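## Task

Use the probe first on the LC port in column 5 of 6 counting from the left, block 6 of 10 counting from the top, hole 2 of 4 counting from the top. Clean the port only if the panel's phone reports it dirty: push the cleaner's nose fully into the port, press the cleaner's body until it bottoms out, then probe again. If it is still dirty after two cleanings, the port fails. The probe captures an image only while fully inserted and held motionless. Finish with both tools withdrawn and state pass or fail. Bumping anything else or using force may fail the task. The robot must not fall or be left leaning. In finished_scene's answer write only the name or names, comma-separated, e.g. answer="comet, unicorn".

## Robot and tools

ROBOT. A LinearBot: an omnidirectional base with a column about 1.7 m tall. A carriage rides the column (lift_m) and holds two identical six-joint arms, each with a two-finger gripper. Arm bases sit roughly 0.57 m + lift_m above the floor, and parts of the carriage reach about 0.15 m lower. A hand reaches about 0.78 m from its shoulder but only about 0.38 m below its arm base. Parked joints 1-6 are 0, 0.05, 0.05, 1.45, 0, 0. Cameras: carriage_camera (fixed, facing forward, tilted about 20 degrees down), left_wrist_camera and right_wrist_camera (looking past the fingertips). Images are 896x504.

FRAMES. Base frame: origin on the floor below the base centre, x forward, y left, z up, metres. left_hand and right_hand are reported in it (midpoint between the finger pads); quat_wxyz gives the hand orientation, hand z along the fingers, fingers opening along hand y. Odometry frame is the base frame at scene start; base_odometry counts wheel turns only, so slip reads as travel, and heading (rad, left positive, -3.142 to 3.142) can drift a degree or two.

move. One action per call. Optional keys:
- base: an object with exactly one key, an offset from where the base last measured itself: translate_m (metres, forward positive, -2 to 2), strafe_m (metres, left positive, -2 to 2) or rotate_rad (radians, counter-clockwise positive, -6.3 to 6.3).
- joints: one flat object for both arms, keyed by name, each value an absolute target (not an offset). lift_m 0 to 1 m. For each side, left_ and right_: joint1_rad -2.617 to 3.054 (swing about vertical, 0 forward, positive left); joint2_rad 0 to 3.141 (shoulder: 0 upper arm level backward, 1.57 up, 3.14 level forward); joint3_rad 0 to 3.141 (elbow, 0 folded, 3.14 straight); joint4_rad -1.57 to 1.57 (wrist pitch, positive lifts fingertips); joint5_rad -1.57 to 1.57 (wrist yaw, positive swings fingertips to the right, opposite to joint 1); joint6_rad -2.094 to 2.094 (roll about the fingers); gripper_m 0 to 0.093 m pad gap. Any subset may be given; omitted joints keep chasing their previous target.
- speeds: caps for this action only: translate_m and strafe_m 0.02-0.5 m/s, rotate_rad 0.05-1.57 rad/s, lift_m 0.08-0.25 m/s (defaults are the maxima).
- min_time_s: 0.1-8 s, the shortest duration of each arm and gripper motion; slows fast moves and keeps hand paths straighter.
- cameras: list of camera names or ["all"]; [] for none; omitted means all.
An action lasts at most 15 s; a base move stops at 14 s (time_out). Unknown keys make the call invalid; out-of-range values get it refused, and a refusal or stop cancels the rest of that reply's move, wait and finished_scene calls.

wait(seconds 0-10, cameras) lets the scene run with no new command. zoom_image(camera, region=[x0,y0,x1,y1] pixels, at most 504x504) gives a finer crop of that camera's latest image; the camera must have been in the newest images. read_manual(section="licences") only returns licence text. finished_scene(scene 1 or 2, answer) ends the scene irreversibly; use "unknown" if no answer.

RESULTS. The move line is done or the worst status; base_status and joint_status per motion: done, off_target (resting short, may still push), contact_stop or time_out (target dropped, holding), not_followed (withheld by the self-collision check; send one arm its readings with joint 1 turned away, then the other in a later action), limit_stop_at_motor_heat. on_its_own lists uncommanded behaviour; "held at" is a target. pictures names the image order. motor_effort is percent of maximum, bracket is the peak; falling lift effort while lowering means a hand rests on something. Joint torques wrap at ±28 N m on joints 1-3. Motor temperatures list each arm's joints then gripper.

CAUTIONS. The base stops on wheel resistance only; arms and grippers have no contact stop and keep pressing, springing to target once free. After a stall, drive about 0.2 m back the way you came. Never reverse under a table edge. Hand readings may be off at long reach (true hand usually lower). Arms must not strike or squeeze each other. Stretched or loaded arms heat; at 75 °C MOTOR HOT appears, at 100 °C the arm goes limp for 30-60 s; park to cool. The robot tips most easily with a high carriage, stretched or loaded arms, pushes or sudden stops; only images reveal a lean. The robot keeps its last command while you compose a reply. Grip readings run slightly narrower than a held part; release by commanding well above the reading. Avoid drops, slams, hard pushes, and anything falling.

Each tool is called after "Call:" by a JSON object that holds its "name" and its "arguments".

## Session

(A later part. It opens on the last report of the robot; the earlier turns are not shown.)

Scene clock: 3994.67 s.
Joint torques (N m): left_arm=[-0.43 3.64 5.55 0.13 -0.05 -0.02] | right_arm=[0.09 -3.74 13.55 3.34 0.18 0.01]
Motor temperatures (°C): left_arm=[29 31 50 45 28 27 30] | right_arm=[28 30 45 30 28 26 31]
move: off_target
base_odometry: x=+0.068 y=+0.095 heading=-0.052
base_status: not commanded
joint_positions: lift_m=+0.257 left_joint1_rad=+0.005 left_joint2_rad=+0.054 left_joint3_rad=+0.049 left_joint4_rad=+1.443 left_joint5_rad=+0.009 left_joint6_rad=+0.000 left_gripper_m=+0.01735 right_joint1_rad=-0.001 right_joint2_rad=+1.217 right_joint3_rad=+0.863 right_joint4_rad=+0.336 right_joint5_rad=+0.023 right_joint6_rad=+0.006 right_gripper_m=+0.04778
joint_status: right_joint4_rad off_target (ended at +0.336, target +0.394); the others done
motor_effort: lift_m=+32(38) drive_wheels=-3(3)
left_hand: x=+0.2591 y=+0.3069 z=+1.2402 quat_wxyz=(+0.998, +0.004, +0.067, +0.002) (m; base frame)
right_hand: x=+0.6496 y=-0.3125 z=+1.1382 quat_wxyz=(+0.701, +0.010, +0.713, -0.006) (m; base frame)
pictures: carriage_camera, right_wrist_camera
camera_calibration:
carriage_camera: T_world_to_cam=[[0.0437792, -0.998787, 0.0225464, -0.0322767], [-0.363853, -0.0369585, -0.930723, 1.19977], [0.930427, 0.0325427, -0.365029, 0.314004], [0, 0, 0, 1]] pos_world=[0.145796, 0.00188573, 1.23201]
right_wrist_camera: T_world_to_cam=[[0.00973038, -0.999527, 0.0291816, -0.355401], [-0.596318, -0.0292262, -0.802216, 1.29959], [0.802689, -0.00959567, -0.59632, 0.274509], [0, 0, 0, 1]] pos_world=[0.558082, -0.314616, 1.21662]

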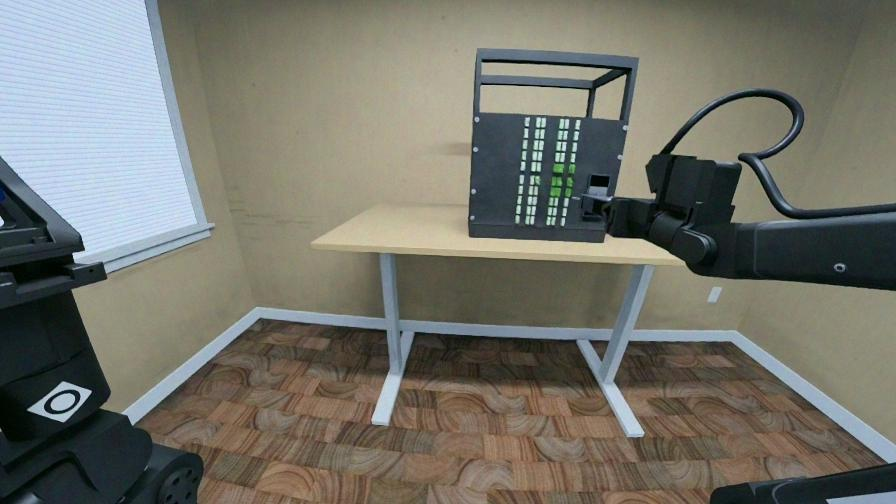

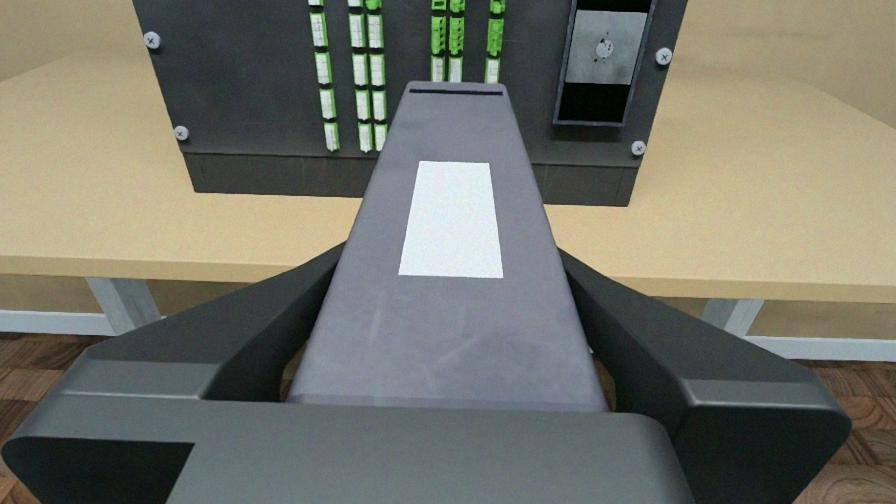

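Call:
{"name": "move", "arguments": {"joints": {"right_joint3_rad": 0.99}, "min_time_s": 1.5, "cameras": []}}

Call:
{"name": "move", "arguments": {"joints": {"right_joint3_rad": 0.922}, "min_time_s": 1.5, "cameras": ["right_wrist_camera"]}}

Call:
{"name": "zoom_image", "arguments": {"camera": "right_wrist_camera", "region": [400, 0, 520, 100]}}

Scene clock: 4000.07 s.
Joint torques (N m): left_arm=[-0.4 3.64 5.59 0.14 -0.05 -0.02] | right_arm=[0.12 -3.73 13.48 3.31 0.18 0.01]
Motor temperatures (°C): left_arm=[29 31 49 44 28 27 30] | right_arm=[28 30 47 32 28 26 31]
move: done
base_odometry: x=+0.068 y=+0.095 heading=-0.052
base_status: not commanded
joint_positions: lift_m=+0.257 left_joint1_rad=+0.005 left_joint2_rad=+0.054 left_joint3_rad=+0.049 left_joint4_rad=+1.443 left_joint5_rad=+0.009 left_joint6_rad=+0.000 left_gripper_m=+0.01735 right_joint1_rad=-0.001 right_joint2_rad=+1.217 right_joint3_rad=+0.931 right_joint4_rad=+0.334 right_joint5_rad=+0.023 right_joint6_rad=+0.006 right_gripper_m=+0.04778
joint_status: all done
motor_effort: lift_m=+29(36) drive_wheels=-3(3)
left_hand: x=+0.2591 y=+0.3069 z=+1.2402 quat_wxyz=(+0.998, +0.004, +0.067, +0.002) (m; base frame)
right_hand: x=+0.6507 y=-0.3125 z=+1.1715 quat_wxyz=(+0.724, +0.010, +0.690, -0.006) (m; base frame)
pictures: none
No camera images: "cameras" was empty.

Scene clock: 4001.87 s.
Joint torques (N m): left_arm=[-0.42 3.6 5.6 0.13 -0.04 -0.01] | right_arm=[0.1 -3.74 7.62 3.32 0.18 0.01]
Motor temperatures (°C): left_arm=[29 31 49 44 28 27 30] | right_arm=[28 30 47 33 28 26 31]
move: done
base_odometry: x=+0.068 y=+0.095 heading=-0.052
base_status: not commanded
joint_positions: lift_m=+0.257 left_joint1_rad=+0.005 left_joint2_rad=+0.054 left_joint3_rad=+0.049 left_joint4_rad=+1.443 left_joint5_rad=+0.009 left_joint6_rad=+0.000 left_gripper_m=+0.01735 right_joint1_rad=-0.001 right_joint2_rad=+1.217 right_joint3_rad=+0.931 right_joint4_rad=+0.334 right_joint5_rad=+0.023 right_joint6_rad=+0.006 right_gripper_m=+0.04778
joint_status: all done
motor_effort: lift_m=+31(37) drive_wheels=-3(3)
left_hand: x=+0.2591 y=+0.3069 z=+1.2402 quat_wxyz=(+0.998, +0.004, +0.067, +0.002) (m; base frame)
right_hand: x=+0.6507 y=-0.3125 z=+1.1715 quat_wxyz=(+0.724, +0.010, +0.690, -0.006) (m; base frame)
pictures: right_wrist_camera
camera_calibration:
right_wrist_camera: T_world_to_cam=[[0.00778655, -0.999527, 0.02976, -0.355798], [-0.542136, -0.0292271, -0.839782, 1.33579], [0.840255, -0.00959497, -0.542107, 0.205563], [0, 0, 0, 1]] pos_world=[0.554225, -0.314616, 1.2438]

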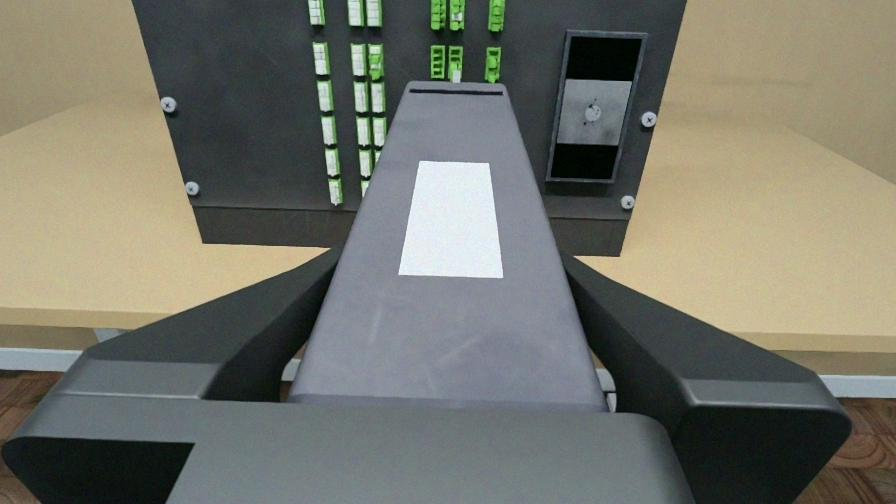

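Scaled by 4.200 from the camera's 896x504 image, which has a finer 1280x720 frame.

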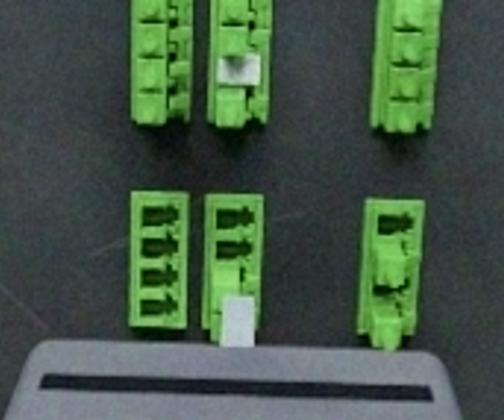

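Call:
{"name": "move", "arguments": {"joints": {"right_joint3_rad": 0.912, "right_joint2_rad": 1.226}, "min_time_s": 1.5, "cameras": []}}

Scene clock: 4009.40 s.
Joint torques (N m): left_arm=[-0.42 3.7 5.56 0.14 -0.05 -0.02] | right_arm=[0.08 -3.85 7.82 3.35 0.17 0.01]
Motor temperatures (°C): left_arm=[29 31 48 43 28 27 30] | right_arm=[28 30 47 35 28 26 31]
move: done
base_odometry: x=+0.068 y=+0.095 heading=-0.052
base_status: not commanded
joint_positions: lift_m=+0.257 left_joint1_rad=+0.005 left_joint2_rad=+0.054 left_joint3_rad=+0.049 left_joint4_rad=+1.443 left_joint5_rad=+0.009 left_joint6_rad=+0.000 left_gripper_m=+0.01735 right_joint1_rad=-0.001 right_joint2_rad=+1.224 right_joint3_rad=+0.919 right_joint4_rad=+0.333 right_joint5_rad=+0.023 right_joint6_rad=+0.006 right_gripper_m=+0.04778
joint_status: all done
motor_effort: lift_m=+33(37) drive_wheels=-3(3)
left_hand: x=+0.2591 y=+0.3069 z=+1.2402 quat_wxyz=(+0.998, +0.004, +0.067, +0.002) (m; base frame)
right_hand: x=+0.6523 y=-0.3125 z=+1.1622 quat_wxyz=(+0.717, +0.010, +0.697, -0.006) (m; base frame)
pictures: none
No camera images: "cameras" was empty.

Call:
{"name": "move", "arguments": {"base": {"translate_m": 0.09}, "speeds": {"translate_m": 0.08}, "cameras": []}}

Call:
{"name": "wait", "arguments": {"seconds": 0.5, "cameras": ["right_wrist_camera"]}}

Call:
{"name": "zoom_image", "arguments": {"camera": "right_wrist_camera", "region": [400, 0, 520, 100]}}

Call:
{"name": "zoom_image", "arguments": {"camera": "right_wrist_camera", "region": [446, 56, 470, 80]}}

Scene clock: 4019.47 s.
Joint torques (N m): left_arm=[-0.36 3.67 5.48 0.05 -0.05 -0.02] | right_arm=[0.12 -4 7.82 3.4 0.16 0.01]
Motor temperatures (°C): left_arm=[29 31 48 41 28 27 30] | right_arm=[28 31 47 37 28 26 31]
move: done
base_odometry: x=+0.158 y=+0.091 heading=-0.052
base_status: done
joint_positions: lift_m=+0.257 left_joint1_rad=+0.005 left_joint2_rad=+0.054 left_joint3_rad=+0.049 left_joint4_rad=+1.447 left_joint5_rad=+0.009 left_joint6_rad=+0.000 left_gripper_m=+0.01735 right_joint1_rad=-0.001 right_joint2_rad=+1.226 right_joint3_rad=+0.919 right_joint4_rad=+0.329 right_joint5_rad=+0.023 right_joint6_rad=+0.006 right_gripper_m=+0.04778
joint_status: not commanded
motor_effort: lift_m=+34(37) drive_wheels=-3(7)
left_hand: x=+0.2582 y=+0.3069 z=+1.2403 quat_wxyz=(+0.998, +0.004, +0.065, +0.002) (m; base frame)
right_hand: x=+0.6528 y=-0.3125 z=+1.1606 quat_wxyz=(+0.715, +0.010, +0.699, -0.006) (m; base frame)
pictures: none
No camera images: "cameras" was empty.

Scene clock: 4019.97 s.
Joint torques (N m): left_arm=[-0.42 3.67 5.59 0.09 -0.05 -0.02] | right_arm=[0.08 -4.05 7.82 3.4 0.18 0.01]
Motor temperatures (°C): left_arm=[29 31 48 41 28 27 30] | right_arm=[28 31 47 37 28 26 31]
base_odometry: x=+0.158 y=+0.091 heading=-0.052
base_status: done
joint_positions: lift_m=+0.257 left_joint1_rad=+0.005 left_joint2_rad=+0.054 left_joint3_rad=+0.049 left_joint4_rad=+1.447 left_joint5_rad=+0.009 left_joint6_rad=+0.000 left_gripper_m=+0.01735 right_joint1_rad=-0.001 right_joint2_rad=+1.226 right_joint3_rad=+0.919 right_joint4_rad=+0.328 right_joint5_rad=+0.023 right_joint6_rad=+0.006 right_gripper_m=+0.04778
joint_status: not commanded
motor_effort: lift_m=+37(37) drive_wheels=-3(7)
left_hand: x=+0.2582 y=+0.3069 z=+1.2403 quat_wxyz=(+0.998, +0.004, +0.065, +0.002) (m; base frame)
right_hand: x=+0.6528 y=-0.3125 z=+1.1604 quat_wxyz=(+0.715, +0.010, +0.699, -0.006) (m; base frame)
wait: 0.50 s; at rest by 0.27 s
pictures: right_wrist_camera
camera_calibration:
right_wrist_camera: T_world_to_cam=[[0.00857839, -0.999527, 0.029541, -0.355748], [-0.564395, -0.0292263, -0.824987, 1.32497], [0.82546, -0.00959572, -0.564379, 0.233337], [0, 0, 0, 1]] pos_world=[0.55825, -0.314616, 1.23529]

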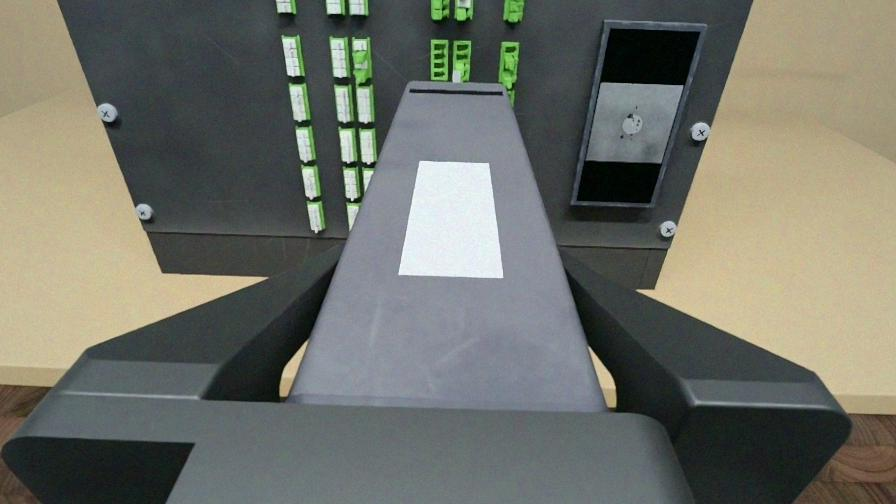

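Scaled by 4.200 from the camera's 896x504 image, which has a finer 1280x720 frame.

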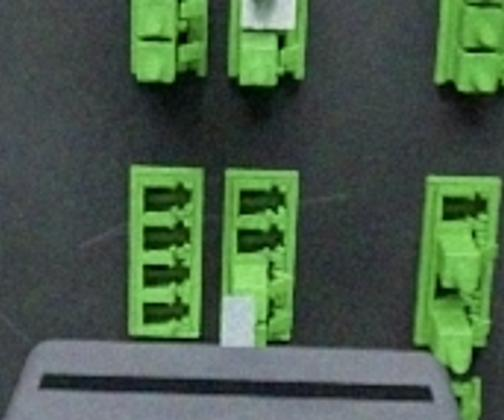

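Scaled by 21.000 from the camera's 896x504 image, which has a finer 1280x720 frame.

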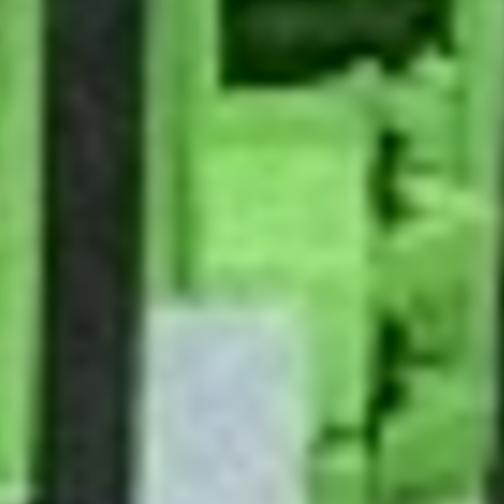

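Call:
{"name": "zoom_image", "arguments": {"camera": "right_wrist_camera", "region": [96, 100, 120, 124]}}

Call:
{"name": "zoom_image", "arguments": {"camera": "right_wrist_camera", "region": [132, 200, 156, 224]}}

Call:
{"name": "zoom_image", "arguments": {"camera": "right_wrist_camera", "region": [688, 120, 712, 144]}}

Call:
{"name": "zoom_image", "arguments": {"camera": "right_wrist_camera", "region": [656, 217, 680, 241]}}

Scaled by 21.000 from the camera's 896x504 image, which has a finer 1280x720 frame.

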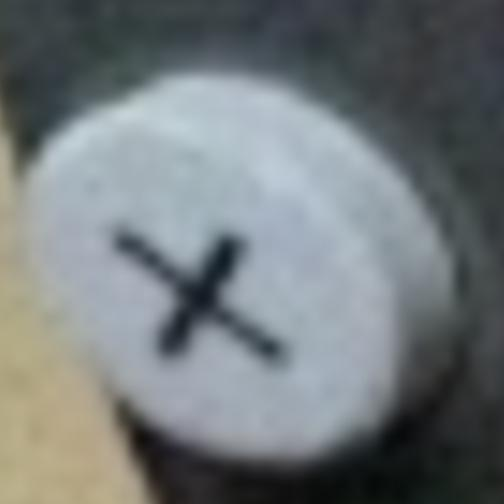

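Scaled by 21.000 from the camera's 896x504 image, which has a finer 1280x720 frame.

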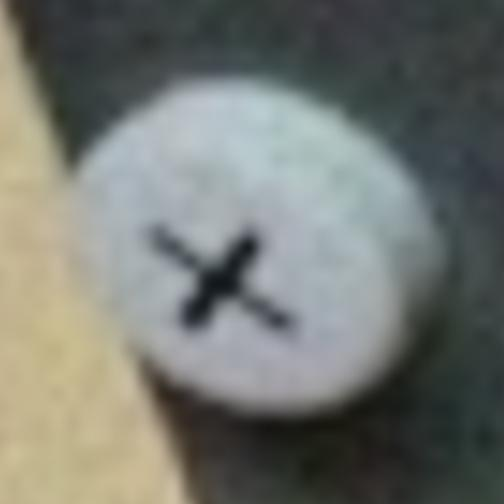

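Scaled by 21.000 from the camera's 896x504 image, which has a finer 1280x720 frame.

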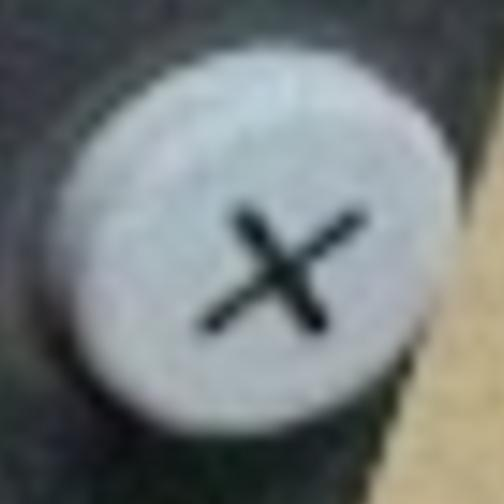

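Scaled by 21.000 from the camera's 896x504 image, which has a finer 1280x720 frame.

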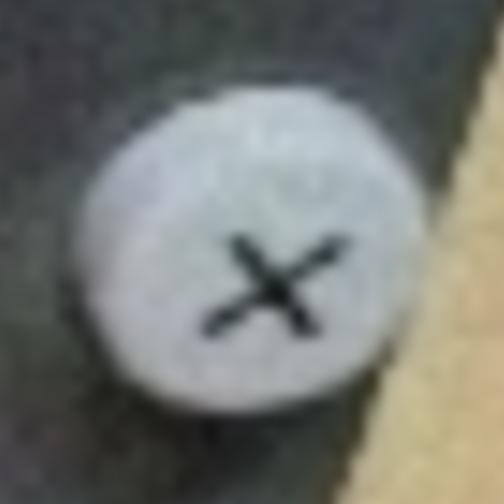

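Call:
{"name": "move", "arguments": {"base": {"strafe_m": -0.002}, "speeds": {"strafe_m": 0.02}, "cameras": []}}

Call:
{"name": "wait", "arguments": {"seconds": 0.5, "cameras": ["right_wrist_camera"]}}

Call:
{"name": "zoom_image", "arguments": {"camera": "right_wrist_camera", "region": [446, 56, 470, 80]}}

Scene clock: 4077.47 s.
Joint torques (N m): left_arm=[-0.35 3.67 5.59 0.07 -0.06 -0.02] | right_arm=[0.1 -4.04 7.87 3.42 0.14 0.01]
Motor temperatures (°C): left_arm=[29 31 46 38 28 27 30] | right_arm=[28 32 48 47 28 26 31]
move: done
base_odometry: x=+0.158 y=+0.089 heading=-0.051
base_status: done
joint_positions: lift_m=+0.257 left_joint1_rad=+0.003 left_joint2_rad=+0.054 left_joint3_rad=+0.049 left_joint4_rad=+1.447 left_joint5_rad=+0.007 left_joint6_rad=+0.000 left_gripper_m=+0.01735 right_joint1_rad=-0.001 right_joint2_rad=+1.226 right_joint3_rad=+0.919 right_joint4_rad=+0.328 right_joint5_rad=+0.026 right_joint6_rad=+0.006 right_gripper_m=+0.04778
joint_status: not commanded
motor_effort: lift_m=+32(35) drive_wheels=+3(4)
left_hand: x=+0.2582 y=+0.3072 z=+1.2403 quat_wxyz=(+0.998, +0.003, +0.065, +0.001) (m; base frame)
right_hand: x=+0.6528 y=-0.3132 z=+1.1603 quat_wxyz=(+0.714, +0.012, +0.700, -0.008) (m; base frame)
pictures: none
No camera images: "cameras" was empty.

Scene clock: 4077.97 s.
Joint torques (N m): left_arm=[-0.21 3.67 5.57 0.09 -0.04 -0.02] | right_arm=[0.1 -4.03 7.83 3.42 0.12 0.02]
Motor temperatures (°C): left_arm=[29 31 46 38 28 27 30] | right_arm=[28 32 48 47 28 26 31]
base_odometry: x=+0.158 y=+0.089 heading=-0.051
base_status: done
joint_positions: lift_m=+0.257 left_joint1_rad=+0.003 left_joint2_rad=+0.054 left_joint3_rad=+0.049 left_joint4_rad=+1.447 left_joint5_rad=+0.007 left_joint6_rad=+0.000 left_gripper_m=+0.01735 right_joint1_rad=-0.001 right_joint2_rad=+1.226 right_joint3_rad=+0.919 right_joint4_rad=+0.328 right_joint5_rad=+0.028 right_joint6_rad=+0.006 right_gripper_m=+0.04778
joint_status: not commanded
motor_effort: lift_m=+30(35) drive_wheels=+2(4)
left_hand: x=+0.2582 y=+0.3073 z=+1.2403 quat_wxyz=(+0.998, +0.003, +0.065, +0.001) (m; base frame)
right_hand: x=+0.6528 y=-0.3135 z=+1.1603 quat_wxyz=(+0.714, +0.012, +0.700, -0.008) (m; base frame)
wait: 0.50 s; at rest by 0.27 s
pictures: right_wrist_camera
camera_calibration:
right_wrist_camera: T_world_to_cam=[[0.0028501, -0.999564, 0.0294041, -0.352814], [-0.564816, -0.0258739, -0.824811, 1.32594], [0.825212, -0.0142571, -0.564643, 0.232291], [0, 0, 0, 1]] pos_world=[0.558227, -0.315041, 1.23518]

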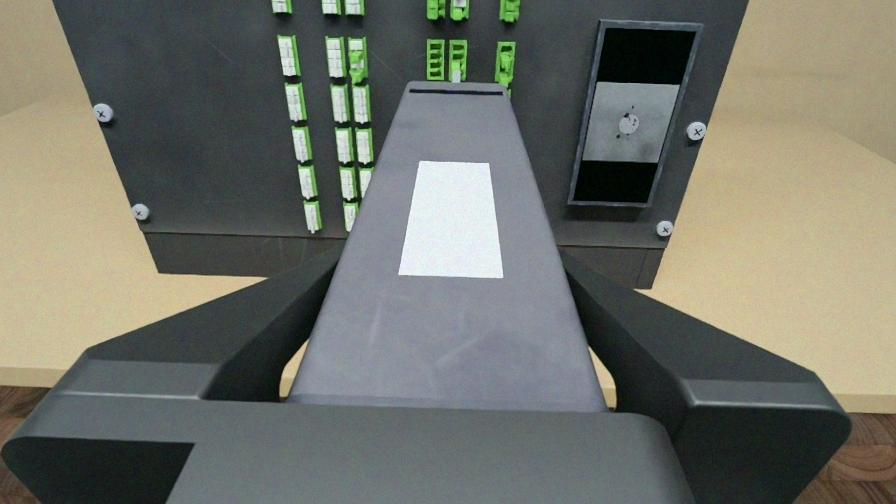

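Scaled by 21.000 from the camera's 896x504 image, which has a finer 1280x720 frame.

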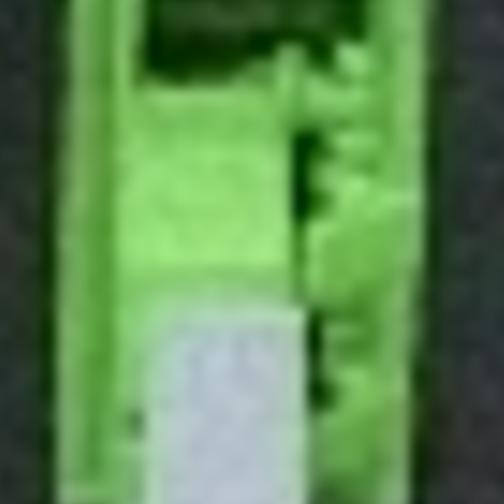

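Call:
{"name": "move", "arguments": {"joints": {"right_joint5_rad": 0.030}, "cameras": []}}

Call:
{"name": "move", "arguments": {"base": {"translate_m": 0.012}, "speeds": {"translate_m": 0.02}, "cameras": []}}

Call:
{"name": "wait", "arguments": {"seconds": 0.5, "cameras": ["right_wrist_camera"]}}

Call:
{"name": "zoom_image", "arguments": {"camera": "right_wrist_camera", "region": [446, 56, 470, 80]}}

Scene clock: 4086.87 s.
Joint torques (N m): left_arm=[-0.25 3.67 5.61 0.09 -0.03 -0.02] | right_arm=[0.08 -4 7.8 3.41 0.06 0.01]
Motor temperatures (°C): left_arm=[29 30 45 37 28 27 30] | right_arm=[28 32 48 48 28 26 31]
move: done
base_odometry: x=+0.158 y=+0.089 heading=-0.051
base_status: not commanded
joint_positions: lift_m=+0.257 left_joint1_rad=+0.003 left_joint2_rad=+0.054 left_joint3_rad=+0.049 left_joint4_rad=+1.447 left_joint5_rad=+0.007 left_joint6_rad=+0.000 left_gripper_m=+0.01735 right_joint1_rad=-0.001 right_joint2_rad=+1.226 right_joint3_rad=+0.919 right_joint4_rad=+0.328 right_joint5_rad=+0.028 right_joint6_rad=+0.006 right_gripper_m=+0.04778
joint_status: all done
motor_effort: lift_m=+35(35) drive_wheels=+2(2)
left_hand: x=+0.2582 y=+0.3073 z=+1.2403 quat_wxyz=(+0.998, +0.003, +0.065, +0.001) (m; base frame)
right_hand: x=+0.6528 y=-0.3135 z=+1.1603 quat_wxyz=(+0.714, +0.012, +0.700, -0.008) (m; base frame)
pictures: none
No camera images: "cameras" was empty.

Scene clock: 4087.87 s.
Joint torques (N m): left_arm=[-0.21 3.6 5.6 0.06 -0.03 -0.03] | right_arm=[0.12 -2.55 8.47 3.56 0.04 0.01]
Motor temperatures (°C): left_arm=[29 30 45 37 28 27 30] | right_arm=[28 32 48 48 28 26 31]
move: done
base_odometry: x=+0.170 y=+0.088 heading=-0.051
base_status: done
joint_positions: lift_m=+0.257 left_joint1_rad=+0.003 left_joint2_rad=+0.054 left_joint3_rad=+0.049 left_joint4_rad=+1.448 left_joint5_rad=+0.007 left_joint6_rad=+0.000 left_gripper_m=+0.01735 right_joint1_rad=-0.001 right_joint2_rad=+1.209 right_joint3_rad=+0.911 right_joint4_rad=+0.316 right_joint5_rad=+0.030 right_joint6_rad=+0.006 right_gripper_m=+0.04778
joint_status: not commanded
motor_effort: lift_m=+33(37) drive_wheels=+2(9)
left_hand: x=+0.2578 y=+0.3073 z=+1.2403 quat_wxyz=(+0.998, +0.003, +0.064, +0.001) (m; base frame)
right_hand: x=+0.6488 y=-0.3137 z=+1.1605 quat_wxyz=(+0.713, +0.013, +0.701, -0.009) (m; base frame)
pictures: none
No camera images: "cameras" was empty.

Scene clock: 4088.37 s.
Joint torques (N m): left_arm=[-0.24 3.7 5.61 0.07 -0.01 -0.02] | right_arm=[0.09 -2.56 8.49 3.56 0.05 0.01]
Motor temperatures (°C): left_arm=[29 30 45 37 28 27 30] | right_arm=[28 32 48 48 28 26 31]
base_odometry: x=+0.170 y=+0.088 heading=-0.051
base_status: done
joint_positions: lift_m=+0.257 left_joint1_rad=+0.003 left_joint2_rad=+0.054 left_joint3_rad=+0.049 left_joint4_rad=+1.448 left_joint5_rad=+0.007 left_joint6_rad=+0.000 left_gripper_m=+0.01735 right_joint1_rad=-0.001 right_joint2_rad=+1.209 right_joint3_rad=+0.911 right_joint4_rad=+0.316 right_joint5_rad=+0.030 right_joint6_rad=+0.006 right_gripper_m=+0.04778
joint_status: not commanded
motor_effort: lift_m=+31(37) drive_wheels=+2(9)
left_hand: x=+0.2578 y=+0.3073 z=+1.2403 quat_wxyz=(+0.998, +0.003, +0.064, +0.001) (m; base frame)
right_hand: x=+0.6488 y=-0.3137 z=+1.1605 quat_wxyz=(+0.713, +0.013, +0.701, -0.009) (m; base frame)
wait: 0.50 s; at rest by 0.27 s
pictures: right_wrist_camera
camera_calibration:
right_wrist_camera: T_world_to_cam=[[0.00184699, -0.999566, 0.0294006, -0.352362], [-0.56703, -0.025264, -0.82331, 1.32375], [0.823695, -0.0151504, -0.566831, 0.238966], [0, 0, 0, 1]] pos_world=[0.554425, -0.315145, 1.23567]

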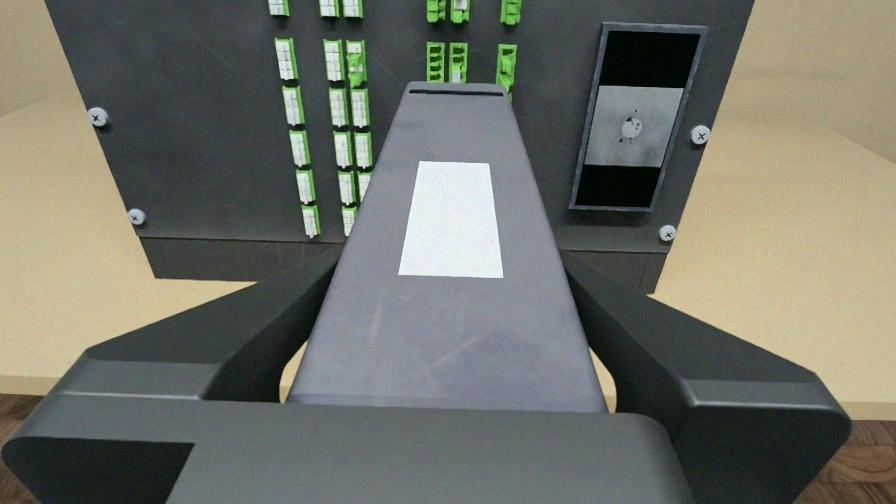

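Scaled by 21.000 from the camera's 896x504 image, which has a finer 1280x720 frame.

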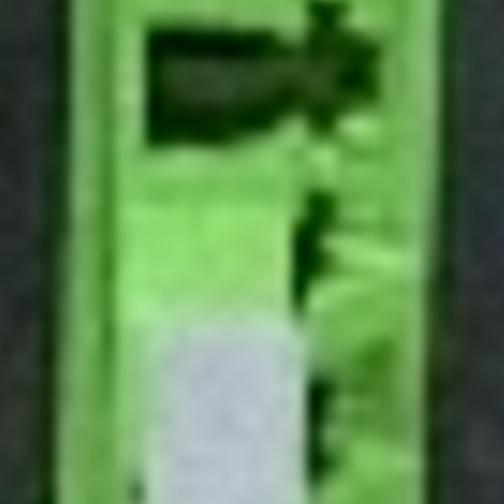

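Call:
{"name": "move", "arguments": {"base": {"translate_m": -0.012}, "speeds": {"translate_m": 0.02}, "cameras": []}}

Call:
{"name": "wait", "arguments": {"seconds": 0.5, "cameras": ["right_wrist_camera"]}}

Call:
{"name": "zoom_image", "arguments": {"camera": "right_wrist_camera", "region": [410, 20, 500, 90]}}

Scene clock: 4101.23 s.
Joint torques (N m): left_arm=[-0.23 3.67 5.56 0.07 -0.02 -0.02] | right_arm=[0.06 -3.93 8.46 3.38 0.04 0.01]
Motor temperatures (°C): left_arm=[29 30 45 36 28 27 30] | right_arm=[28 32 50 47 28 26 31]
move: done
base_odometry: x=+0.158 y=+0.089 heading=-0.051
base_status: done
joint_positions: lift_m=+0.257 left_joint1_rad=+0.003 left_joint2_rad=+0.054 left_joint3_rad=+0.049 left_joint4_rad=+1.449 left_joint5_rad=+0.007 left_joint6_rad=+0.000 left_gripper_m=+0.01735 right_joint1_rad=-0.001 right_joint2_rad=+1.224 right_joint3_rad=+0.911 right_joint4_rad=+0.326 right_joint5_rad=+0.030 right_joint6_rad=+0.006 right_gripper_m=+0.04778
joint_status: not commanded
motor_effort: lift_m=+34(38) drive_wheels=-2(6)
left_hand: x=+0.2578 y=+0.3073 z=+1.2404 quat_wxyz=(+0.998, +0.003, +0.064, +0.001) (m; base frame)
right_hand: x=+0.6523 y=-0.3137 z=+1.1569 quat_wxyz=(+0.712, +0.013, +0.702, -0.009) (m; base frame)
pictures: none
No camera images: "cameras" was empty.

Scene clock: 4101.73 s.
Joint torques (N m): left_arm=[-0.25 3.66 5.56 0.07 -0.02 -0.02] | right_arm=[0.09 -3.89 8.49 3.43 0.05 0.01]
Motor temperatures (°C): left_arm=[29 30 45 36 28 27 30] | right_arm=[28 32 50 47 28 26 31]
base_odometry: x=+0.158 y=+0.089 heading=-0.051
base_status: done
joint_positions: lift_m=+0.257 left_joint1_rad=+0.003 left_joint2_rad=+0.054 left_joint3_rad=+0.049 left_joint4_rad=+1.449 left_joint5_rad=+0.007 left_joint6_rad=+0.000 left_gripper_m=+0.01735 right_joint1_rad=-0.001 right_joint2_rad=+1.224 right_joint3_rad=+0.911 right_joint4_rad=+0.326 right_joint5_rad=+0.030 right_joint6_rad=+0.006 right_gripper_m=+0.04778
joint_status: not commanded
motor_effort: lift_m=+32(38) drive_wheels=-2(6)
left_hand: x=+0.2578 y=+0.3073 z=+1.2404 quat_wxyz=(+0.998, +0.003, +0.064, +0.001) (m; base frame)
right_hand: x=+0.6523 y=-0.3137 z=+1.1569 quat_wxyz=(+0.712, +0.013, +0.702, -0.009) (m; base frame)
wait: 0.50 s; at rest by 0.27 s
pictures: right_wrist_camera
camera_calibration:
right_wrist_camera: T_world_to_cam=[[0.00192499, -0.999569, 0.0293081, -0.352208], [-0.570815, -0.0251626, -0.820693, 1.32232], [0.821076, -0.0151497, -0.570618, 0.240112], [0, 0, 0, 1]] pos_world=[0.558329, -0.315146, 1.23255]

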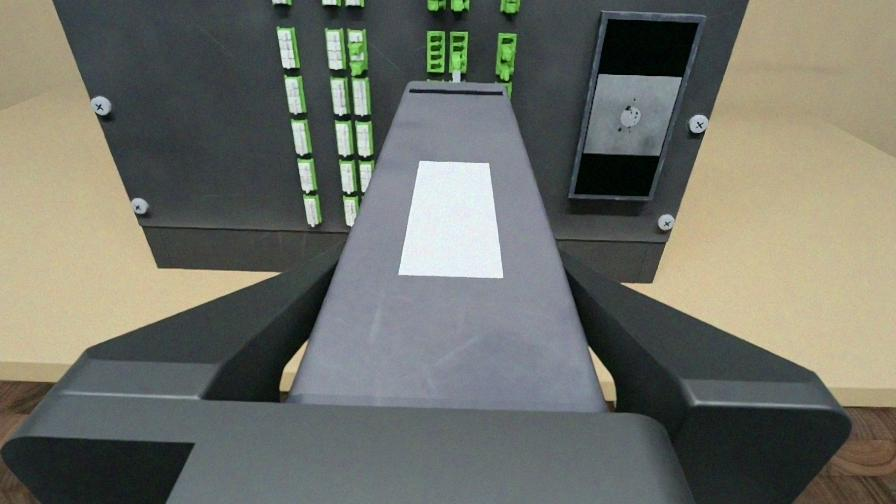

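Scaled by 5.600 from the camera's 896x504 image, which has a finer 1280x720 frame.

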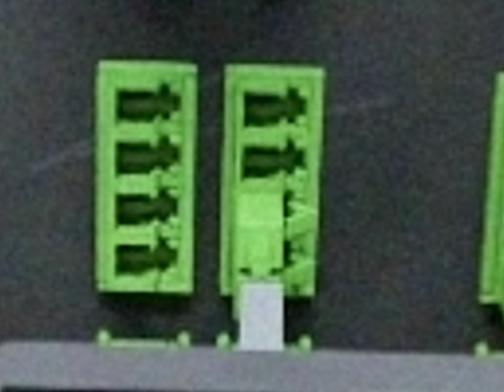

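Call:
{"name": "move", "arguments": {"base": {"translate_m": -0.01}, "speeds": {"translate_m": 0.02}, "joints": {"right_joint3_rad": 0.985, "right_joint2_rad": 1.222, "right_joint4_rad": 0.396}, "min_time_s": 1.5, "cameras": []}}

Call:
{"name": "move", "arguments": {"joints": {"right_joint3_rad": 0.914}, "min_time_s": 1.5, "cameras": []}}

Scene clock: 4113.83 s.
Joint torques (N m): left_arm=[-0.21 3.66 5.56 0.06 -0.02 -0.02] | right_arm=[0.09 -4.31 13.44 3.43 0.04 0.01]
Motor temperatures (°C): left_arm=[29 30 45 36 28 27 30] | right_arm=[28 32 52 50 28 26 31]
move: off_target
base_odometry: x=+0.148 y=+0.090 heading=-0.051
base_status: done
joint_positions: lift_m=+0.257 left_joint1_rad=+0.003 left_joint2_rad=+0.054 left_joint3_rad=+0.049 left_joint4_rad=+1.449 left_joint5_rad=+0.007 left_joint6_rad=+0.000 left_gripper_m=+0.01735 right_joint1_rad=-0.001 right_joint2_rad=+1.225 right_joint3_rad=+0.927 right_joint4_rad=+0.328 right_joint5_rad=+0.030 right_joint6_rad=+0.006 right_gripper_m=+0.04778
joint_status: right_joint4_rad off_target (ended at +0.328, target +0.396); the others done
motor_effort: lift_m=+31(39) drive_wheels=+2(9)
left_hand: x=+0.2577 y=+0.3073 z=+1.2404 quat_wxyz=(+0.998, +0.003, +0.064, +0.001) (m; base frame)
right_hand: x=+0.6528 y=-0.3137 z=+1.1646 quat_wxyz=(+0.717, +0.013, +0.696, -0.009) (m; base frame)
pictures: none
No camera images: "cameras" was empty.

Scene clock: 4115.63 s.
Joint torques (N m): left_arm=[-0.18 3.69 5.57 0.06 -0.02 -0.01] | right_arm=[0.08 -4.33 8.02 3.42 0.05 0.01]
Motor temperatures (°C): left_arm=[29 30 45 36 28 27 30] | right_arm=[28 32 52 50 28 26 31]
move: done
base_odometry: x=+0.148 y=+0.090 heading=-0.051
base_status: not commanded
joint_positions: lift_m=+0.257 left_joint1_rad=+0.003 left_joint2_rad=+0.054 left_joint3_rad=+0.049 left_joint4_rad=+1.449 left_joint5_rad=+0.007 left_joint6_rad=+0.000 left_gripper_m=+0.01735 right_joint1_rad=-0.001 right_joint2_rad=+1.225 right_joint3_rad=+0.918 right_joint4_rad=+0.329 right_joint5_rad=+0.030 right_joint6_rad=+0.006 right_gripper_m=+0.04778
joint_status: all done
motor_effort: lift_m=+33(39) drive_wheels=+2(2)
left_hand: x=+0.2577 y=+0.3073 z=+1.2404 quat_wxyz=(+0.998, +0.003, +0.064, +0.001) (m; base frame)
right_hand: x=+0.6527 y=-0.3137 z=+1.1605 quat_wxyz=(+0.715, +0.013, +0.699, -0.009) (m; base frame)
pictures: none
No camera images: "cameras" was empty.

Call:
{"name": "move", "arguments": {"joints": {"right_joint4_rad": 0.402}, "min_time_s": 1, "cameras": []}}

Call:
{"name": "move", "arguments": {"base": {"translate_m": 0.01}, "speeds": {"translate_m": 0.02}, "cameras": []}}

Call:
{"name": "wait", "arguments": {"seconds": 0.5, "cameras": ["right_wrist_camera"]}}

Call:
{"name": "zoom_image", "arguments": {"camera": "right_wrist_camera", "region": [434, 44, 470, 80]}}

Scene clock: 4125.70 s.
Joint torques (N m): left_arm=[-0.25 3.71 5.57 0.06 -0.02 -0.01] | right_arm=[0.09 -4.3 8.03 3.49 0.05 0]
Motor temperatures (°C): left_arm=[29 30 45 35 28 27 30] | right_arm=[28 32 52 51 28 26 31]
move: off_target
base_odometry: x=+0.148 y=+0.090 heading=-0.051
base_status: not commanded
joint_positions: lift_m=+0.257 left_joint1_rad=+0.003 left_joint2_rad=+0.054 left_joint3_rad=+0.049 left_joint4_rad=+1.449 left_joint5_rad=+0.007 left_joint6_rad=+0.000 left_gripper_m=+0.01735 right_joint1_rad=-0.001 right_joint2_rad=+1.225 right_joint3_rad=+0.918 right_joint4_rad=+0.329 right_joint5_rad=+0.030 right_joint6_rad=+0.006 right_gripper_m=+0.04778
joint_status: right_joint4_rad off_target (ended at +0.329, target +0.402)
motor_effort: lift_m=+30(38) drive_wheels=+2(2)
left_hand: x=+0.2577 y=+0.3073 z=+1.2404 quat_wxyz=(+0.998, +0.003, +0.064, +0.001) (m; base frame)
right_hand: x=+0.6527 y=-0.3137 z=+1.1605 quat_wxyz=(+0.715, +0.013, +0.699, -0.009) (m; base frame)
pictures: none
No camera images: "cameras" was empty.

Scene clock: 4126.70 s.
Joint torques (N m): left_arm=[-0.27 3.79 5.6 0.07 -0.02 -0.02] | right_arm=[0.1 -4.3 8.03 3.42 0.05 0.02]
Motor temperatures (°C): left_arm=[29 30 45 35 28 27 30] | right_arm=[28 32 52 51 28 26 31]
move: done
base_odometry: x=+0.158 y=+0.089 heading=-0.051
base_status: done
joint_positions: lift_m=+0.257 left_joint1_rad=+0.003 left_joint2_rad=+0.054 left_joint3_rad=+0.049 left_joint4_rad=+1.449 left_joint5_rad=+0.007 left_joint6_rad=+0.000 left_gripper_m=+0.01735 right_joint1_rad=-0.001 right_joint2_rad=+1.225 right_joint3_rad=+0.918 right_joint4_rad=+0.334 right_joint5_rad=+0.030 right_joint6_rad=+0.006 right_gripper_m=+0.04778
joint_status: not commanded
motor_effort: lift_m=+28(36) drive_wheels=-1(9)
left_hand: x=+0.2576 y=+0.3073 z=+1.2404 quat_wxyz=(+0.998, +0.003, +0.064, +0.001) (m; base frame)
right_hand: x=+0.6527 y=-0.3137 z=+1.1619 quat_wxyz=(+0.717, +0.013, +0.697, -0.009) (m; base frame)
pictures: none
No camera images: "cameras" was empty.

Scene clock: 4127.20 s.
Joint torques (N m): left_arm=[-0.21 3.63 5.59 0.05 -0.02 -0.01] | right_arm=[0.1 -4.31 8.03 3.42 0.05 0.01]
Motor temperatures (°C): left_arm=[29 30 45 35 28 27 30] | right_arm=[28 32 51 51 28 26 31]
base_odometry: x=+0.158 y=+0.089 heading=-0.051
base_status: done
joint_positions: lift_m=+0.257 left_joint1_rad=+0.003 left_joint2_rad=+0.054 left_joint3_rad=+0.049 left_joint4_rad=+1.449 left_joint5_rad=+0.007 left_joint6_rad=+0.000 left_gripper_m=+0.01735 right_joint1_rad=-0.001 right_joint2_rad=+1.225 right_joint3_rad=+0.918 right_joint4_rad=+0.335 right_joint5_rad=+0.030 right_joint6_rad=+0.006 right_gripper_m=+0.04778
joint_status: not commanded
motor_effort: lift_m=+33(36) drive_wheels=+0(9)
left_hand: x=+0.2576 y=+0.3073 z=+1.2404 quat_wxyz=(+0.998, +0.003, +0.064, +0.001) (m; base frame)
right_hand: x=+0.6526 y=-0.3137 z=+1.1620 quat_wxyz=(+0.717, +0.013, +0.697, -0.009) (m; base frame)
wait: 0.50 s; at rest by 0.27 s
pictures: right_wrist_camera
camera_calibration:
right_wrist_camera: T_world_to_cam=[[0.00148402, -0.999565, 0.0294709, -0.352268], [-0.559219, -0.0252615, -0.828635, 1.32824], [0.829018, -0.015251, -0.559013, 0.223979], [0, 0, 0, 1]] pos_world=[0.557616, -0.315146, 1.23621]

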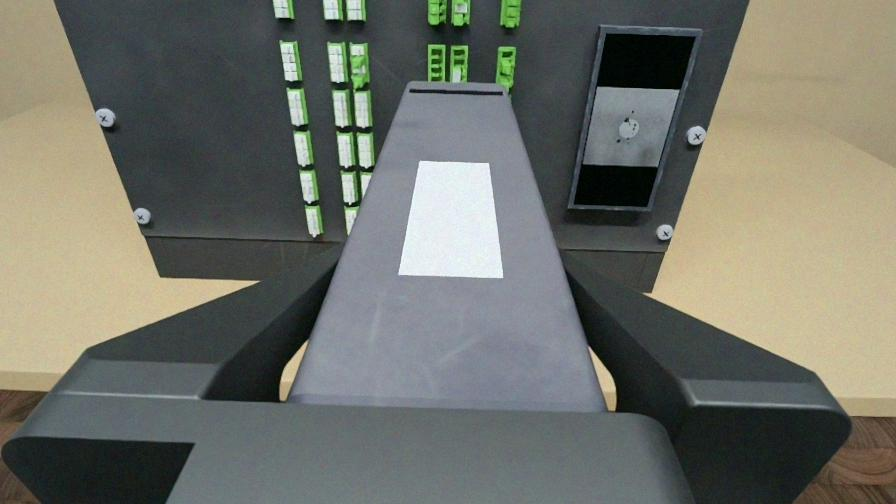

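Scaled by 14.000 from the camera's 896x504 image, which has a finer 1280x720 frame.

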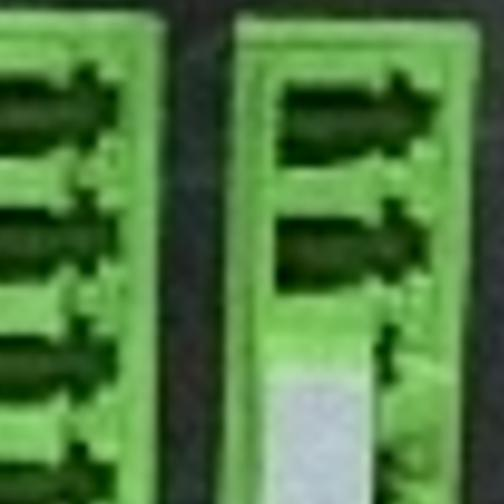

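Call:
{"name": "move", "arguments": {"joints": {"lift_m": 0.2584}, "speeds": {"lift_m": 0.08}, "cameras": []}}

Call:
{"name": "wait", "arguments": {"seconds": 0.5, "cameras": ["right_wrist_camera"]}}

Call:
{"name": "zoom_image", "arguments": {"camera": "right_wrist_camera", "region": [434, 44, 470, 80]}}

Scene clock: 4143.03 s.
Joint torques (N m): left_arm=[-0.21 3.67 5.61 0.04 -0.02 -0.01] | right_arm=[0.1 -4.26 8.06 3.42 0.05 0.01]
Motor temperatures (°C): left_arm=[29 30 45 35 28 27 30] | right_arm=[28 32 51 49 28 26 31]
move: done
base_odometry: x=+0.158 y=+0.089 heading=-0.051
base_status: not commanded
joint_positions: lift_m=+0.258 left_joint1_rad=+0.003 left_joint2_rad=+0.054 left_joint3_rad=+0.049 left_joint4_rad=+1.449 left_joint5_rad=+0.007 left_joint6_rad=+0.000 left_gripper_m=+0.01735 right_joint1_rad=-0.001 right_joint2_rad=+1.225 right_joint3_rad=+0.918 right_joint4_rad=+0.335 right_joint5_rad=+0.030 right_joint6_rad=+0.006 right_gripper_m=+0.04778
joint_status: all done
motor_effort: lift_m=+38(46) drive_wheels=-1(1)
left_hand: x=+0.2576 y=+0.3073 z=+1.2414 quat_wxyz=(+0.998, +0.003, +0.064, +0.001) (m; base frame)
right_hand: x=+0.6526 y=-0.3137 z=+1.1631 quat_wxyz=(+0.717, +0.013, +0.697, -0.009) (m; base frame)
pictures: none
No camera images: "cameras" was empty.

Scene clock: 4143.53 s.
Joint torques (N m): left_arm=[-0.23 3.69 5.56 0.06 -0.02 -0.02] | right_arm=[0.1 -4.3 8.05 3.42 0.05 0.01]
Motor temperatures (°C): left_arm=[29 30 45 34 28 27 30] | right_arm=[28 32 51 49 28 26 31]
base_odometry: x=+0.158 y=+0.089 heading=-0.051
base_status: not commanded
joint_positions: lift_m=+0.258 left_joint1_rad=+0.003 left_joint2_rad=+0.054 left_joint3_rad=+0.049 left_joint4_rad=+1.449 left_joint5_rad=+0.007 left_joint6_rad=+0.000 left_gripper_m=+0.01735 right_joint1_rad=-0.001 right_joint2_rad=+1.225 right_joint3_rad=+0.918 right_joint4_rad=+0.335 right_joint5_rad=+0.030 right_joint6_rad=+0.006 right_gripper_m=+0.04778
joint_status: all done
motor_effort: lift_m=+38(46) drive_wheels=-1(1)
left_hand: x=+0.2576 y=+0.3073 z=+1.2414 quat_wxyz=(+0.998, +0.003, +0.064, +0.001) (m; base frame)
right_hand: x=+0.6526 y=-0.3137 z=+1.1631 quat_wxyz=(+0.717, +0.013, +0.697, -0.009) (m; base frame)
wait: 0.50 s; at rest by 0.27 s
pictures: right_wrist_camera
camera_calibration:
right_wrist_camera: T_world_to_cam=[[0.00147341, -0.999565, 0.0294714, -0.352295], [-0.55892, -0.0252615, -0.828836, 1.32918], [0.82922, -0.015251, -0.558714, 0.224196], [0, 0, 0, 1]] pos_world=[0.557516, -0.315146, 1.23731]

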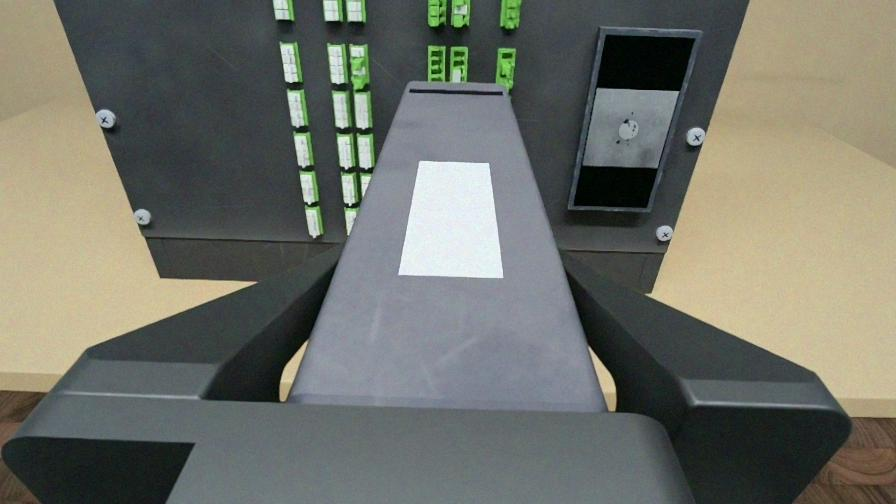

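Scaled by 14.000 from the camera's 896x504 image, which has a finer 1280x720 frame.

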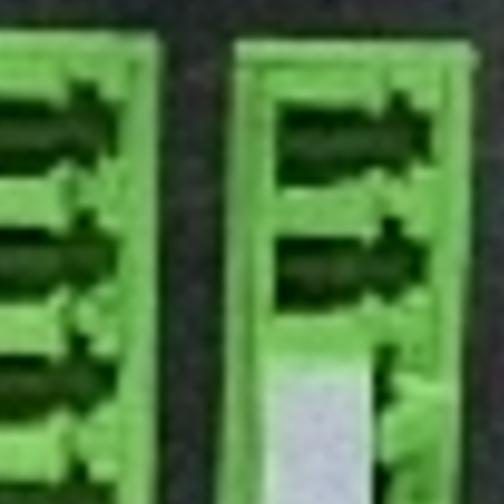

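Call:
{"name": "move", "arguments": {"base": {"translate_m": 0.01}, "speeds": {"translate_m": 0.02}, "cameras": []}}

Call:
{"name": "wait", "arguments": {"seconds": 0.5, "cameras": ["right_wrist_camera"]}}

Call:
{"name": "zoom_image", "arguments": {"camera": "right_wrist_camera", "region": [434, 44, 470, 80]}}

Scene clock: 4151.27 s.
Joint torques (N m): left_arm=[-0.27 3.71 5.61 0.04 -0.02 -0.01] | right_arm=[0.09 -4.31 8.02 3.41 0.04 0]
Motor temperatures (°C): left_arm=[29 30 44 34 28 27 30] | right_arm=[28 32 51 49 28 26 31]
move: done
base_odometry: x=+0.168 y=+0.088 heading=-0.051
base_status: done
joint_positions: lift_m=+0.258 left_joint1_rad=+0.003 left_joint2_rad=+0.054 left_joint3_rad=+0.049 left_joint4_rad=+1.449 left_joint5_rad=+0.007 left_joint6_rad=+0.000 left_gripper_m=+0.01735 right_joint1_rad=-0.001 right_joint2_rad=+1.225 right_joint3_rad=+0.918 right_joint4_rad=+0.335 right_joint5_rad=+0.030 right_joint6_rad=+0.006 right_gripper_m=+0.04778
joint_status: not commanded
motor_effort: lift_m=+38(44) drive_wheels=-3(7)
left_hand: x=+0.2576 y=+0.3073 z=+1.2414 quat_wxyz=(+0.998, +0.003, +0.064, +0.001) (m; base frame)
right_hand: x=+0.6526 y=-0.3137 z=+1.1630 quat_wxyz=(+0.717, +0.013, +0.697, -0.009) (m; base frame)
pictures: none
No camera images: "cameras" was empty.

Scene clock: 4151.77 s.
Joint torques (N m): left_arm=[-0.23 3.69 5.57 0.04 -0.02 -0.02] | right_arm=[0.1 -4.34 8.05 3.41 0.05 0.02]
Motor temperatures (°C): left_arm=[29 30 44 34 28 27 30] | right_arm=[28 32 51 49 28 26 31]
base_odometry: x=+0.168 y=+0.088 heading=-0.051
base_status: done
joint_positions: lift_m=+0.258 left_joint1_rad=+0.003 left_joint2_rad=+0.054 left_joint3_rad=+0.049 left_joint4_rad=+1.449 left_joint5_rad=+0.007 left_joint6_rad=+0.000 left_gripper_m=+0.01735 right_joint1_rad=-0.001 right_joint2_rad=+1.225 right_joint3_rad=+0.918 right_joint4_rad=+0.335 right_joint5_rad=+0.030 right_joint6_rad=+0.006 right_gripper_m=+0.04778
joint_status: not commanded
motor_effort: lift_m=+42(44) drive_wheels=+2(7)
left_hand: x=+0.2576 y=+0.3073 z=+1.2414 quat_wxyz=(+0.998, +0.003, +0.064, +0.001) (m; base frame)
right_hand: x=+0.6526 y=-0.3137 z=+1.1631 quat_wxyz=(+0.717, +0.013, +0.697, -0.009) (m; base frame)
wait: 0.50 s; at rest by 0.27 s
pictures: right_wrist_camera
camera_calibration:
right_wrist_camera: T_world_to_cam=[[0.00147341, -0.999565, 0.0294714, -0.352295], [-0.55892, -0.0252615, -0.828836, 1.32918], [0.82922, -0.015251, -0.558714, 0.224196], [0, 0, 0, 1]] pos_world=[0.557516, -0.315146, 1.23731]

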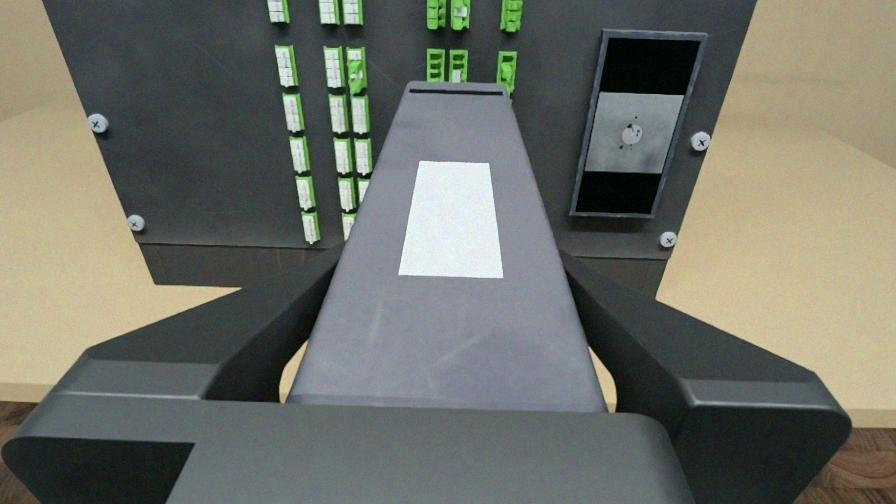

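Scaled by 14.000 from the camera's 896x504 image, which has a finer 1280x720 frame.

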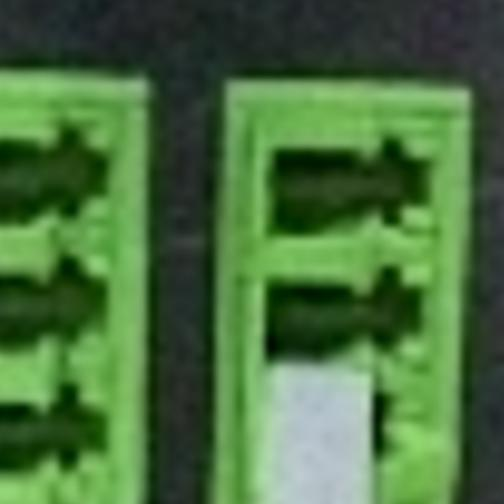

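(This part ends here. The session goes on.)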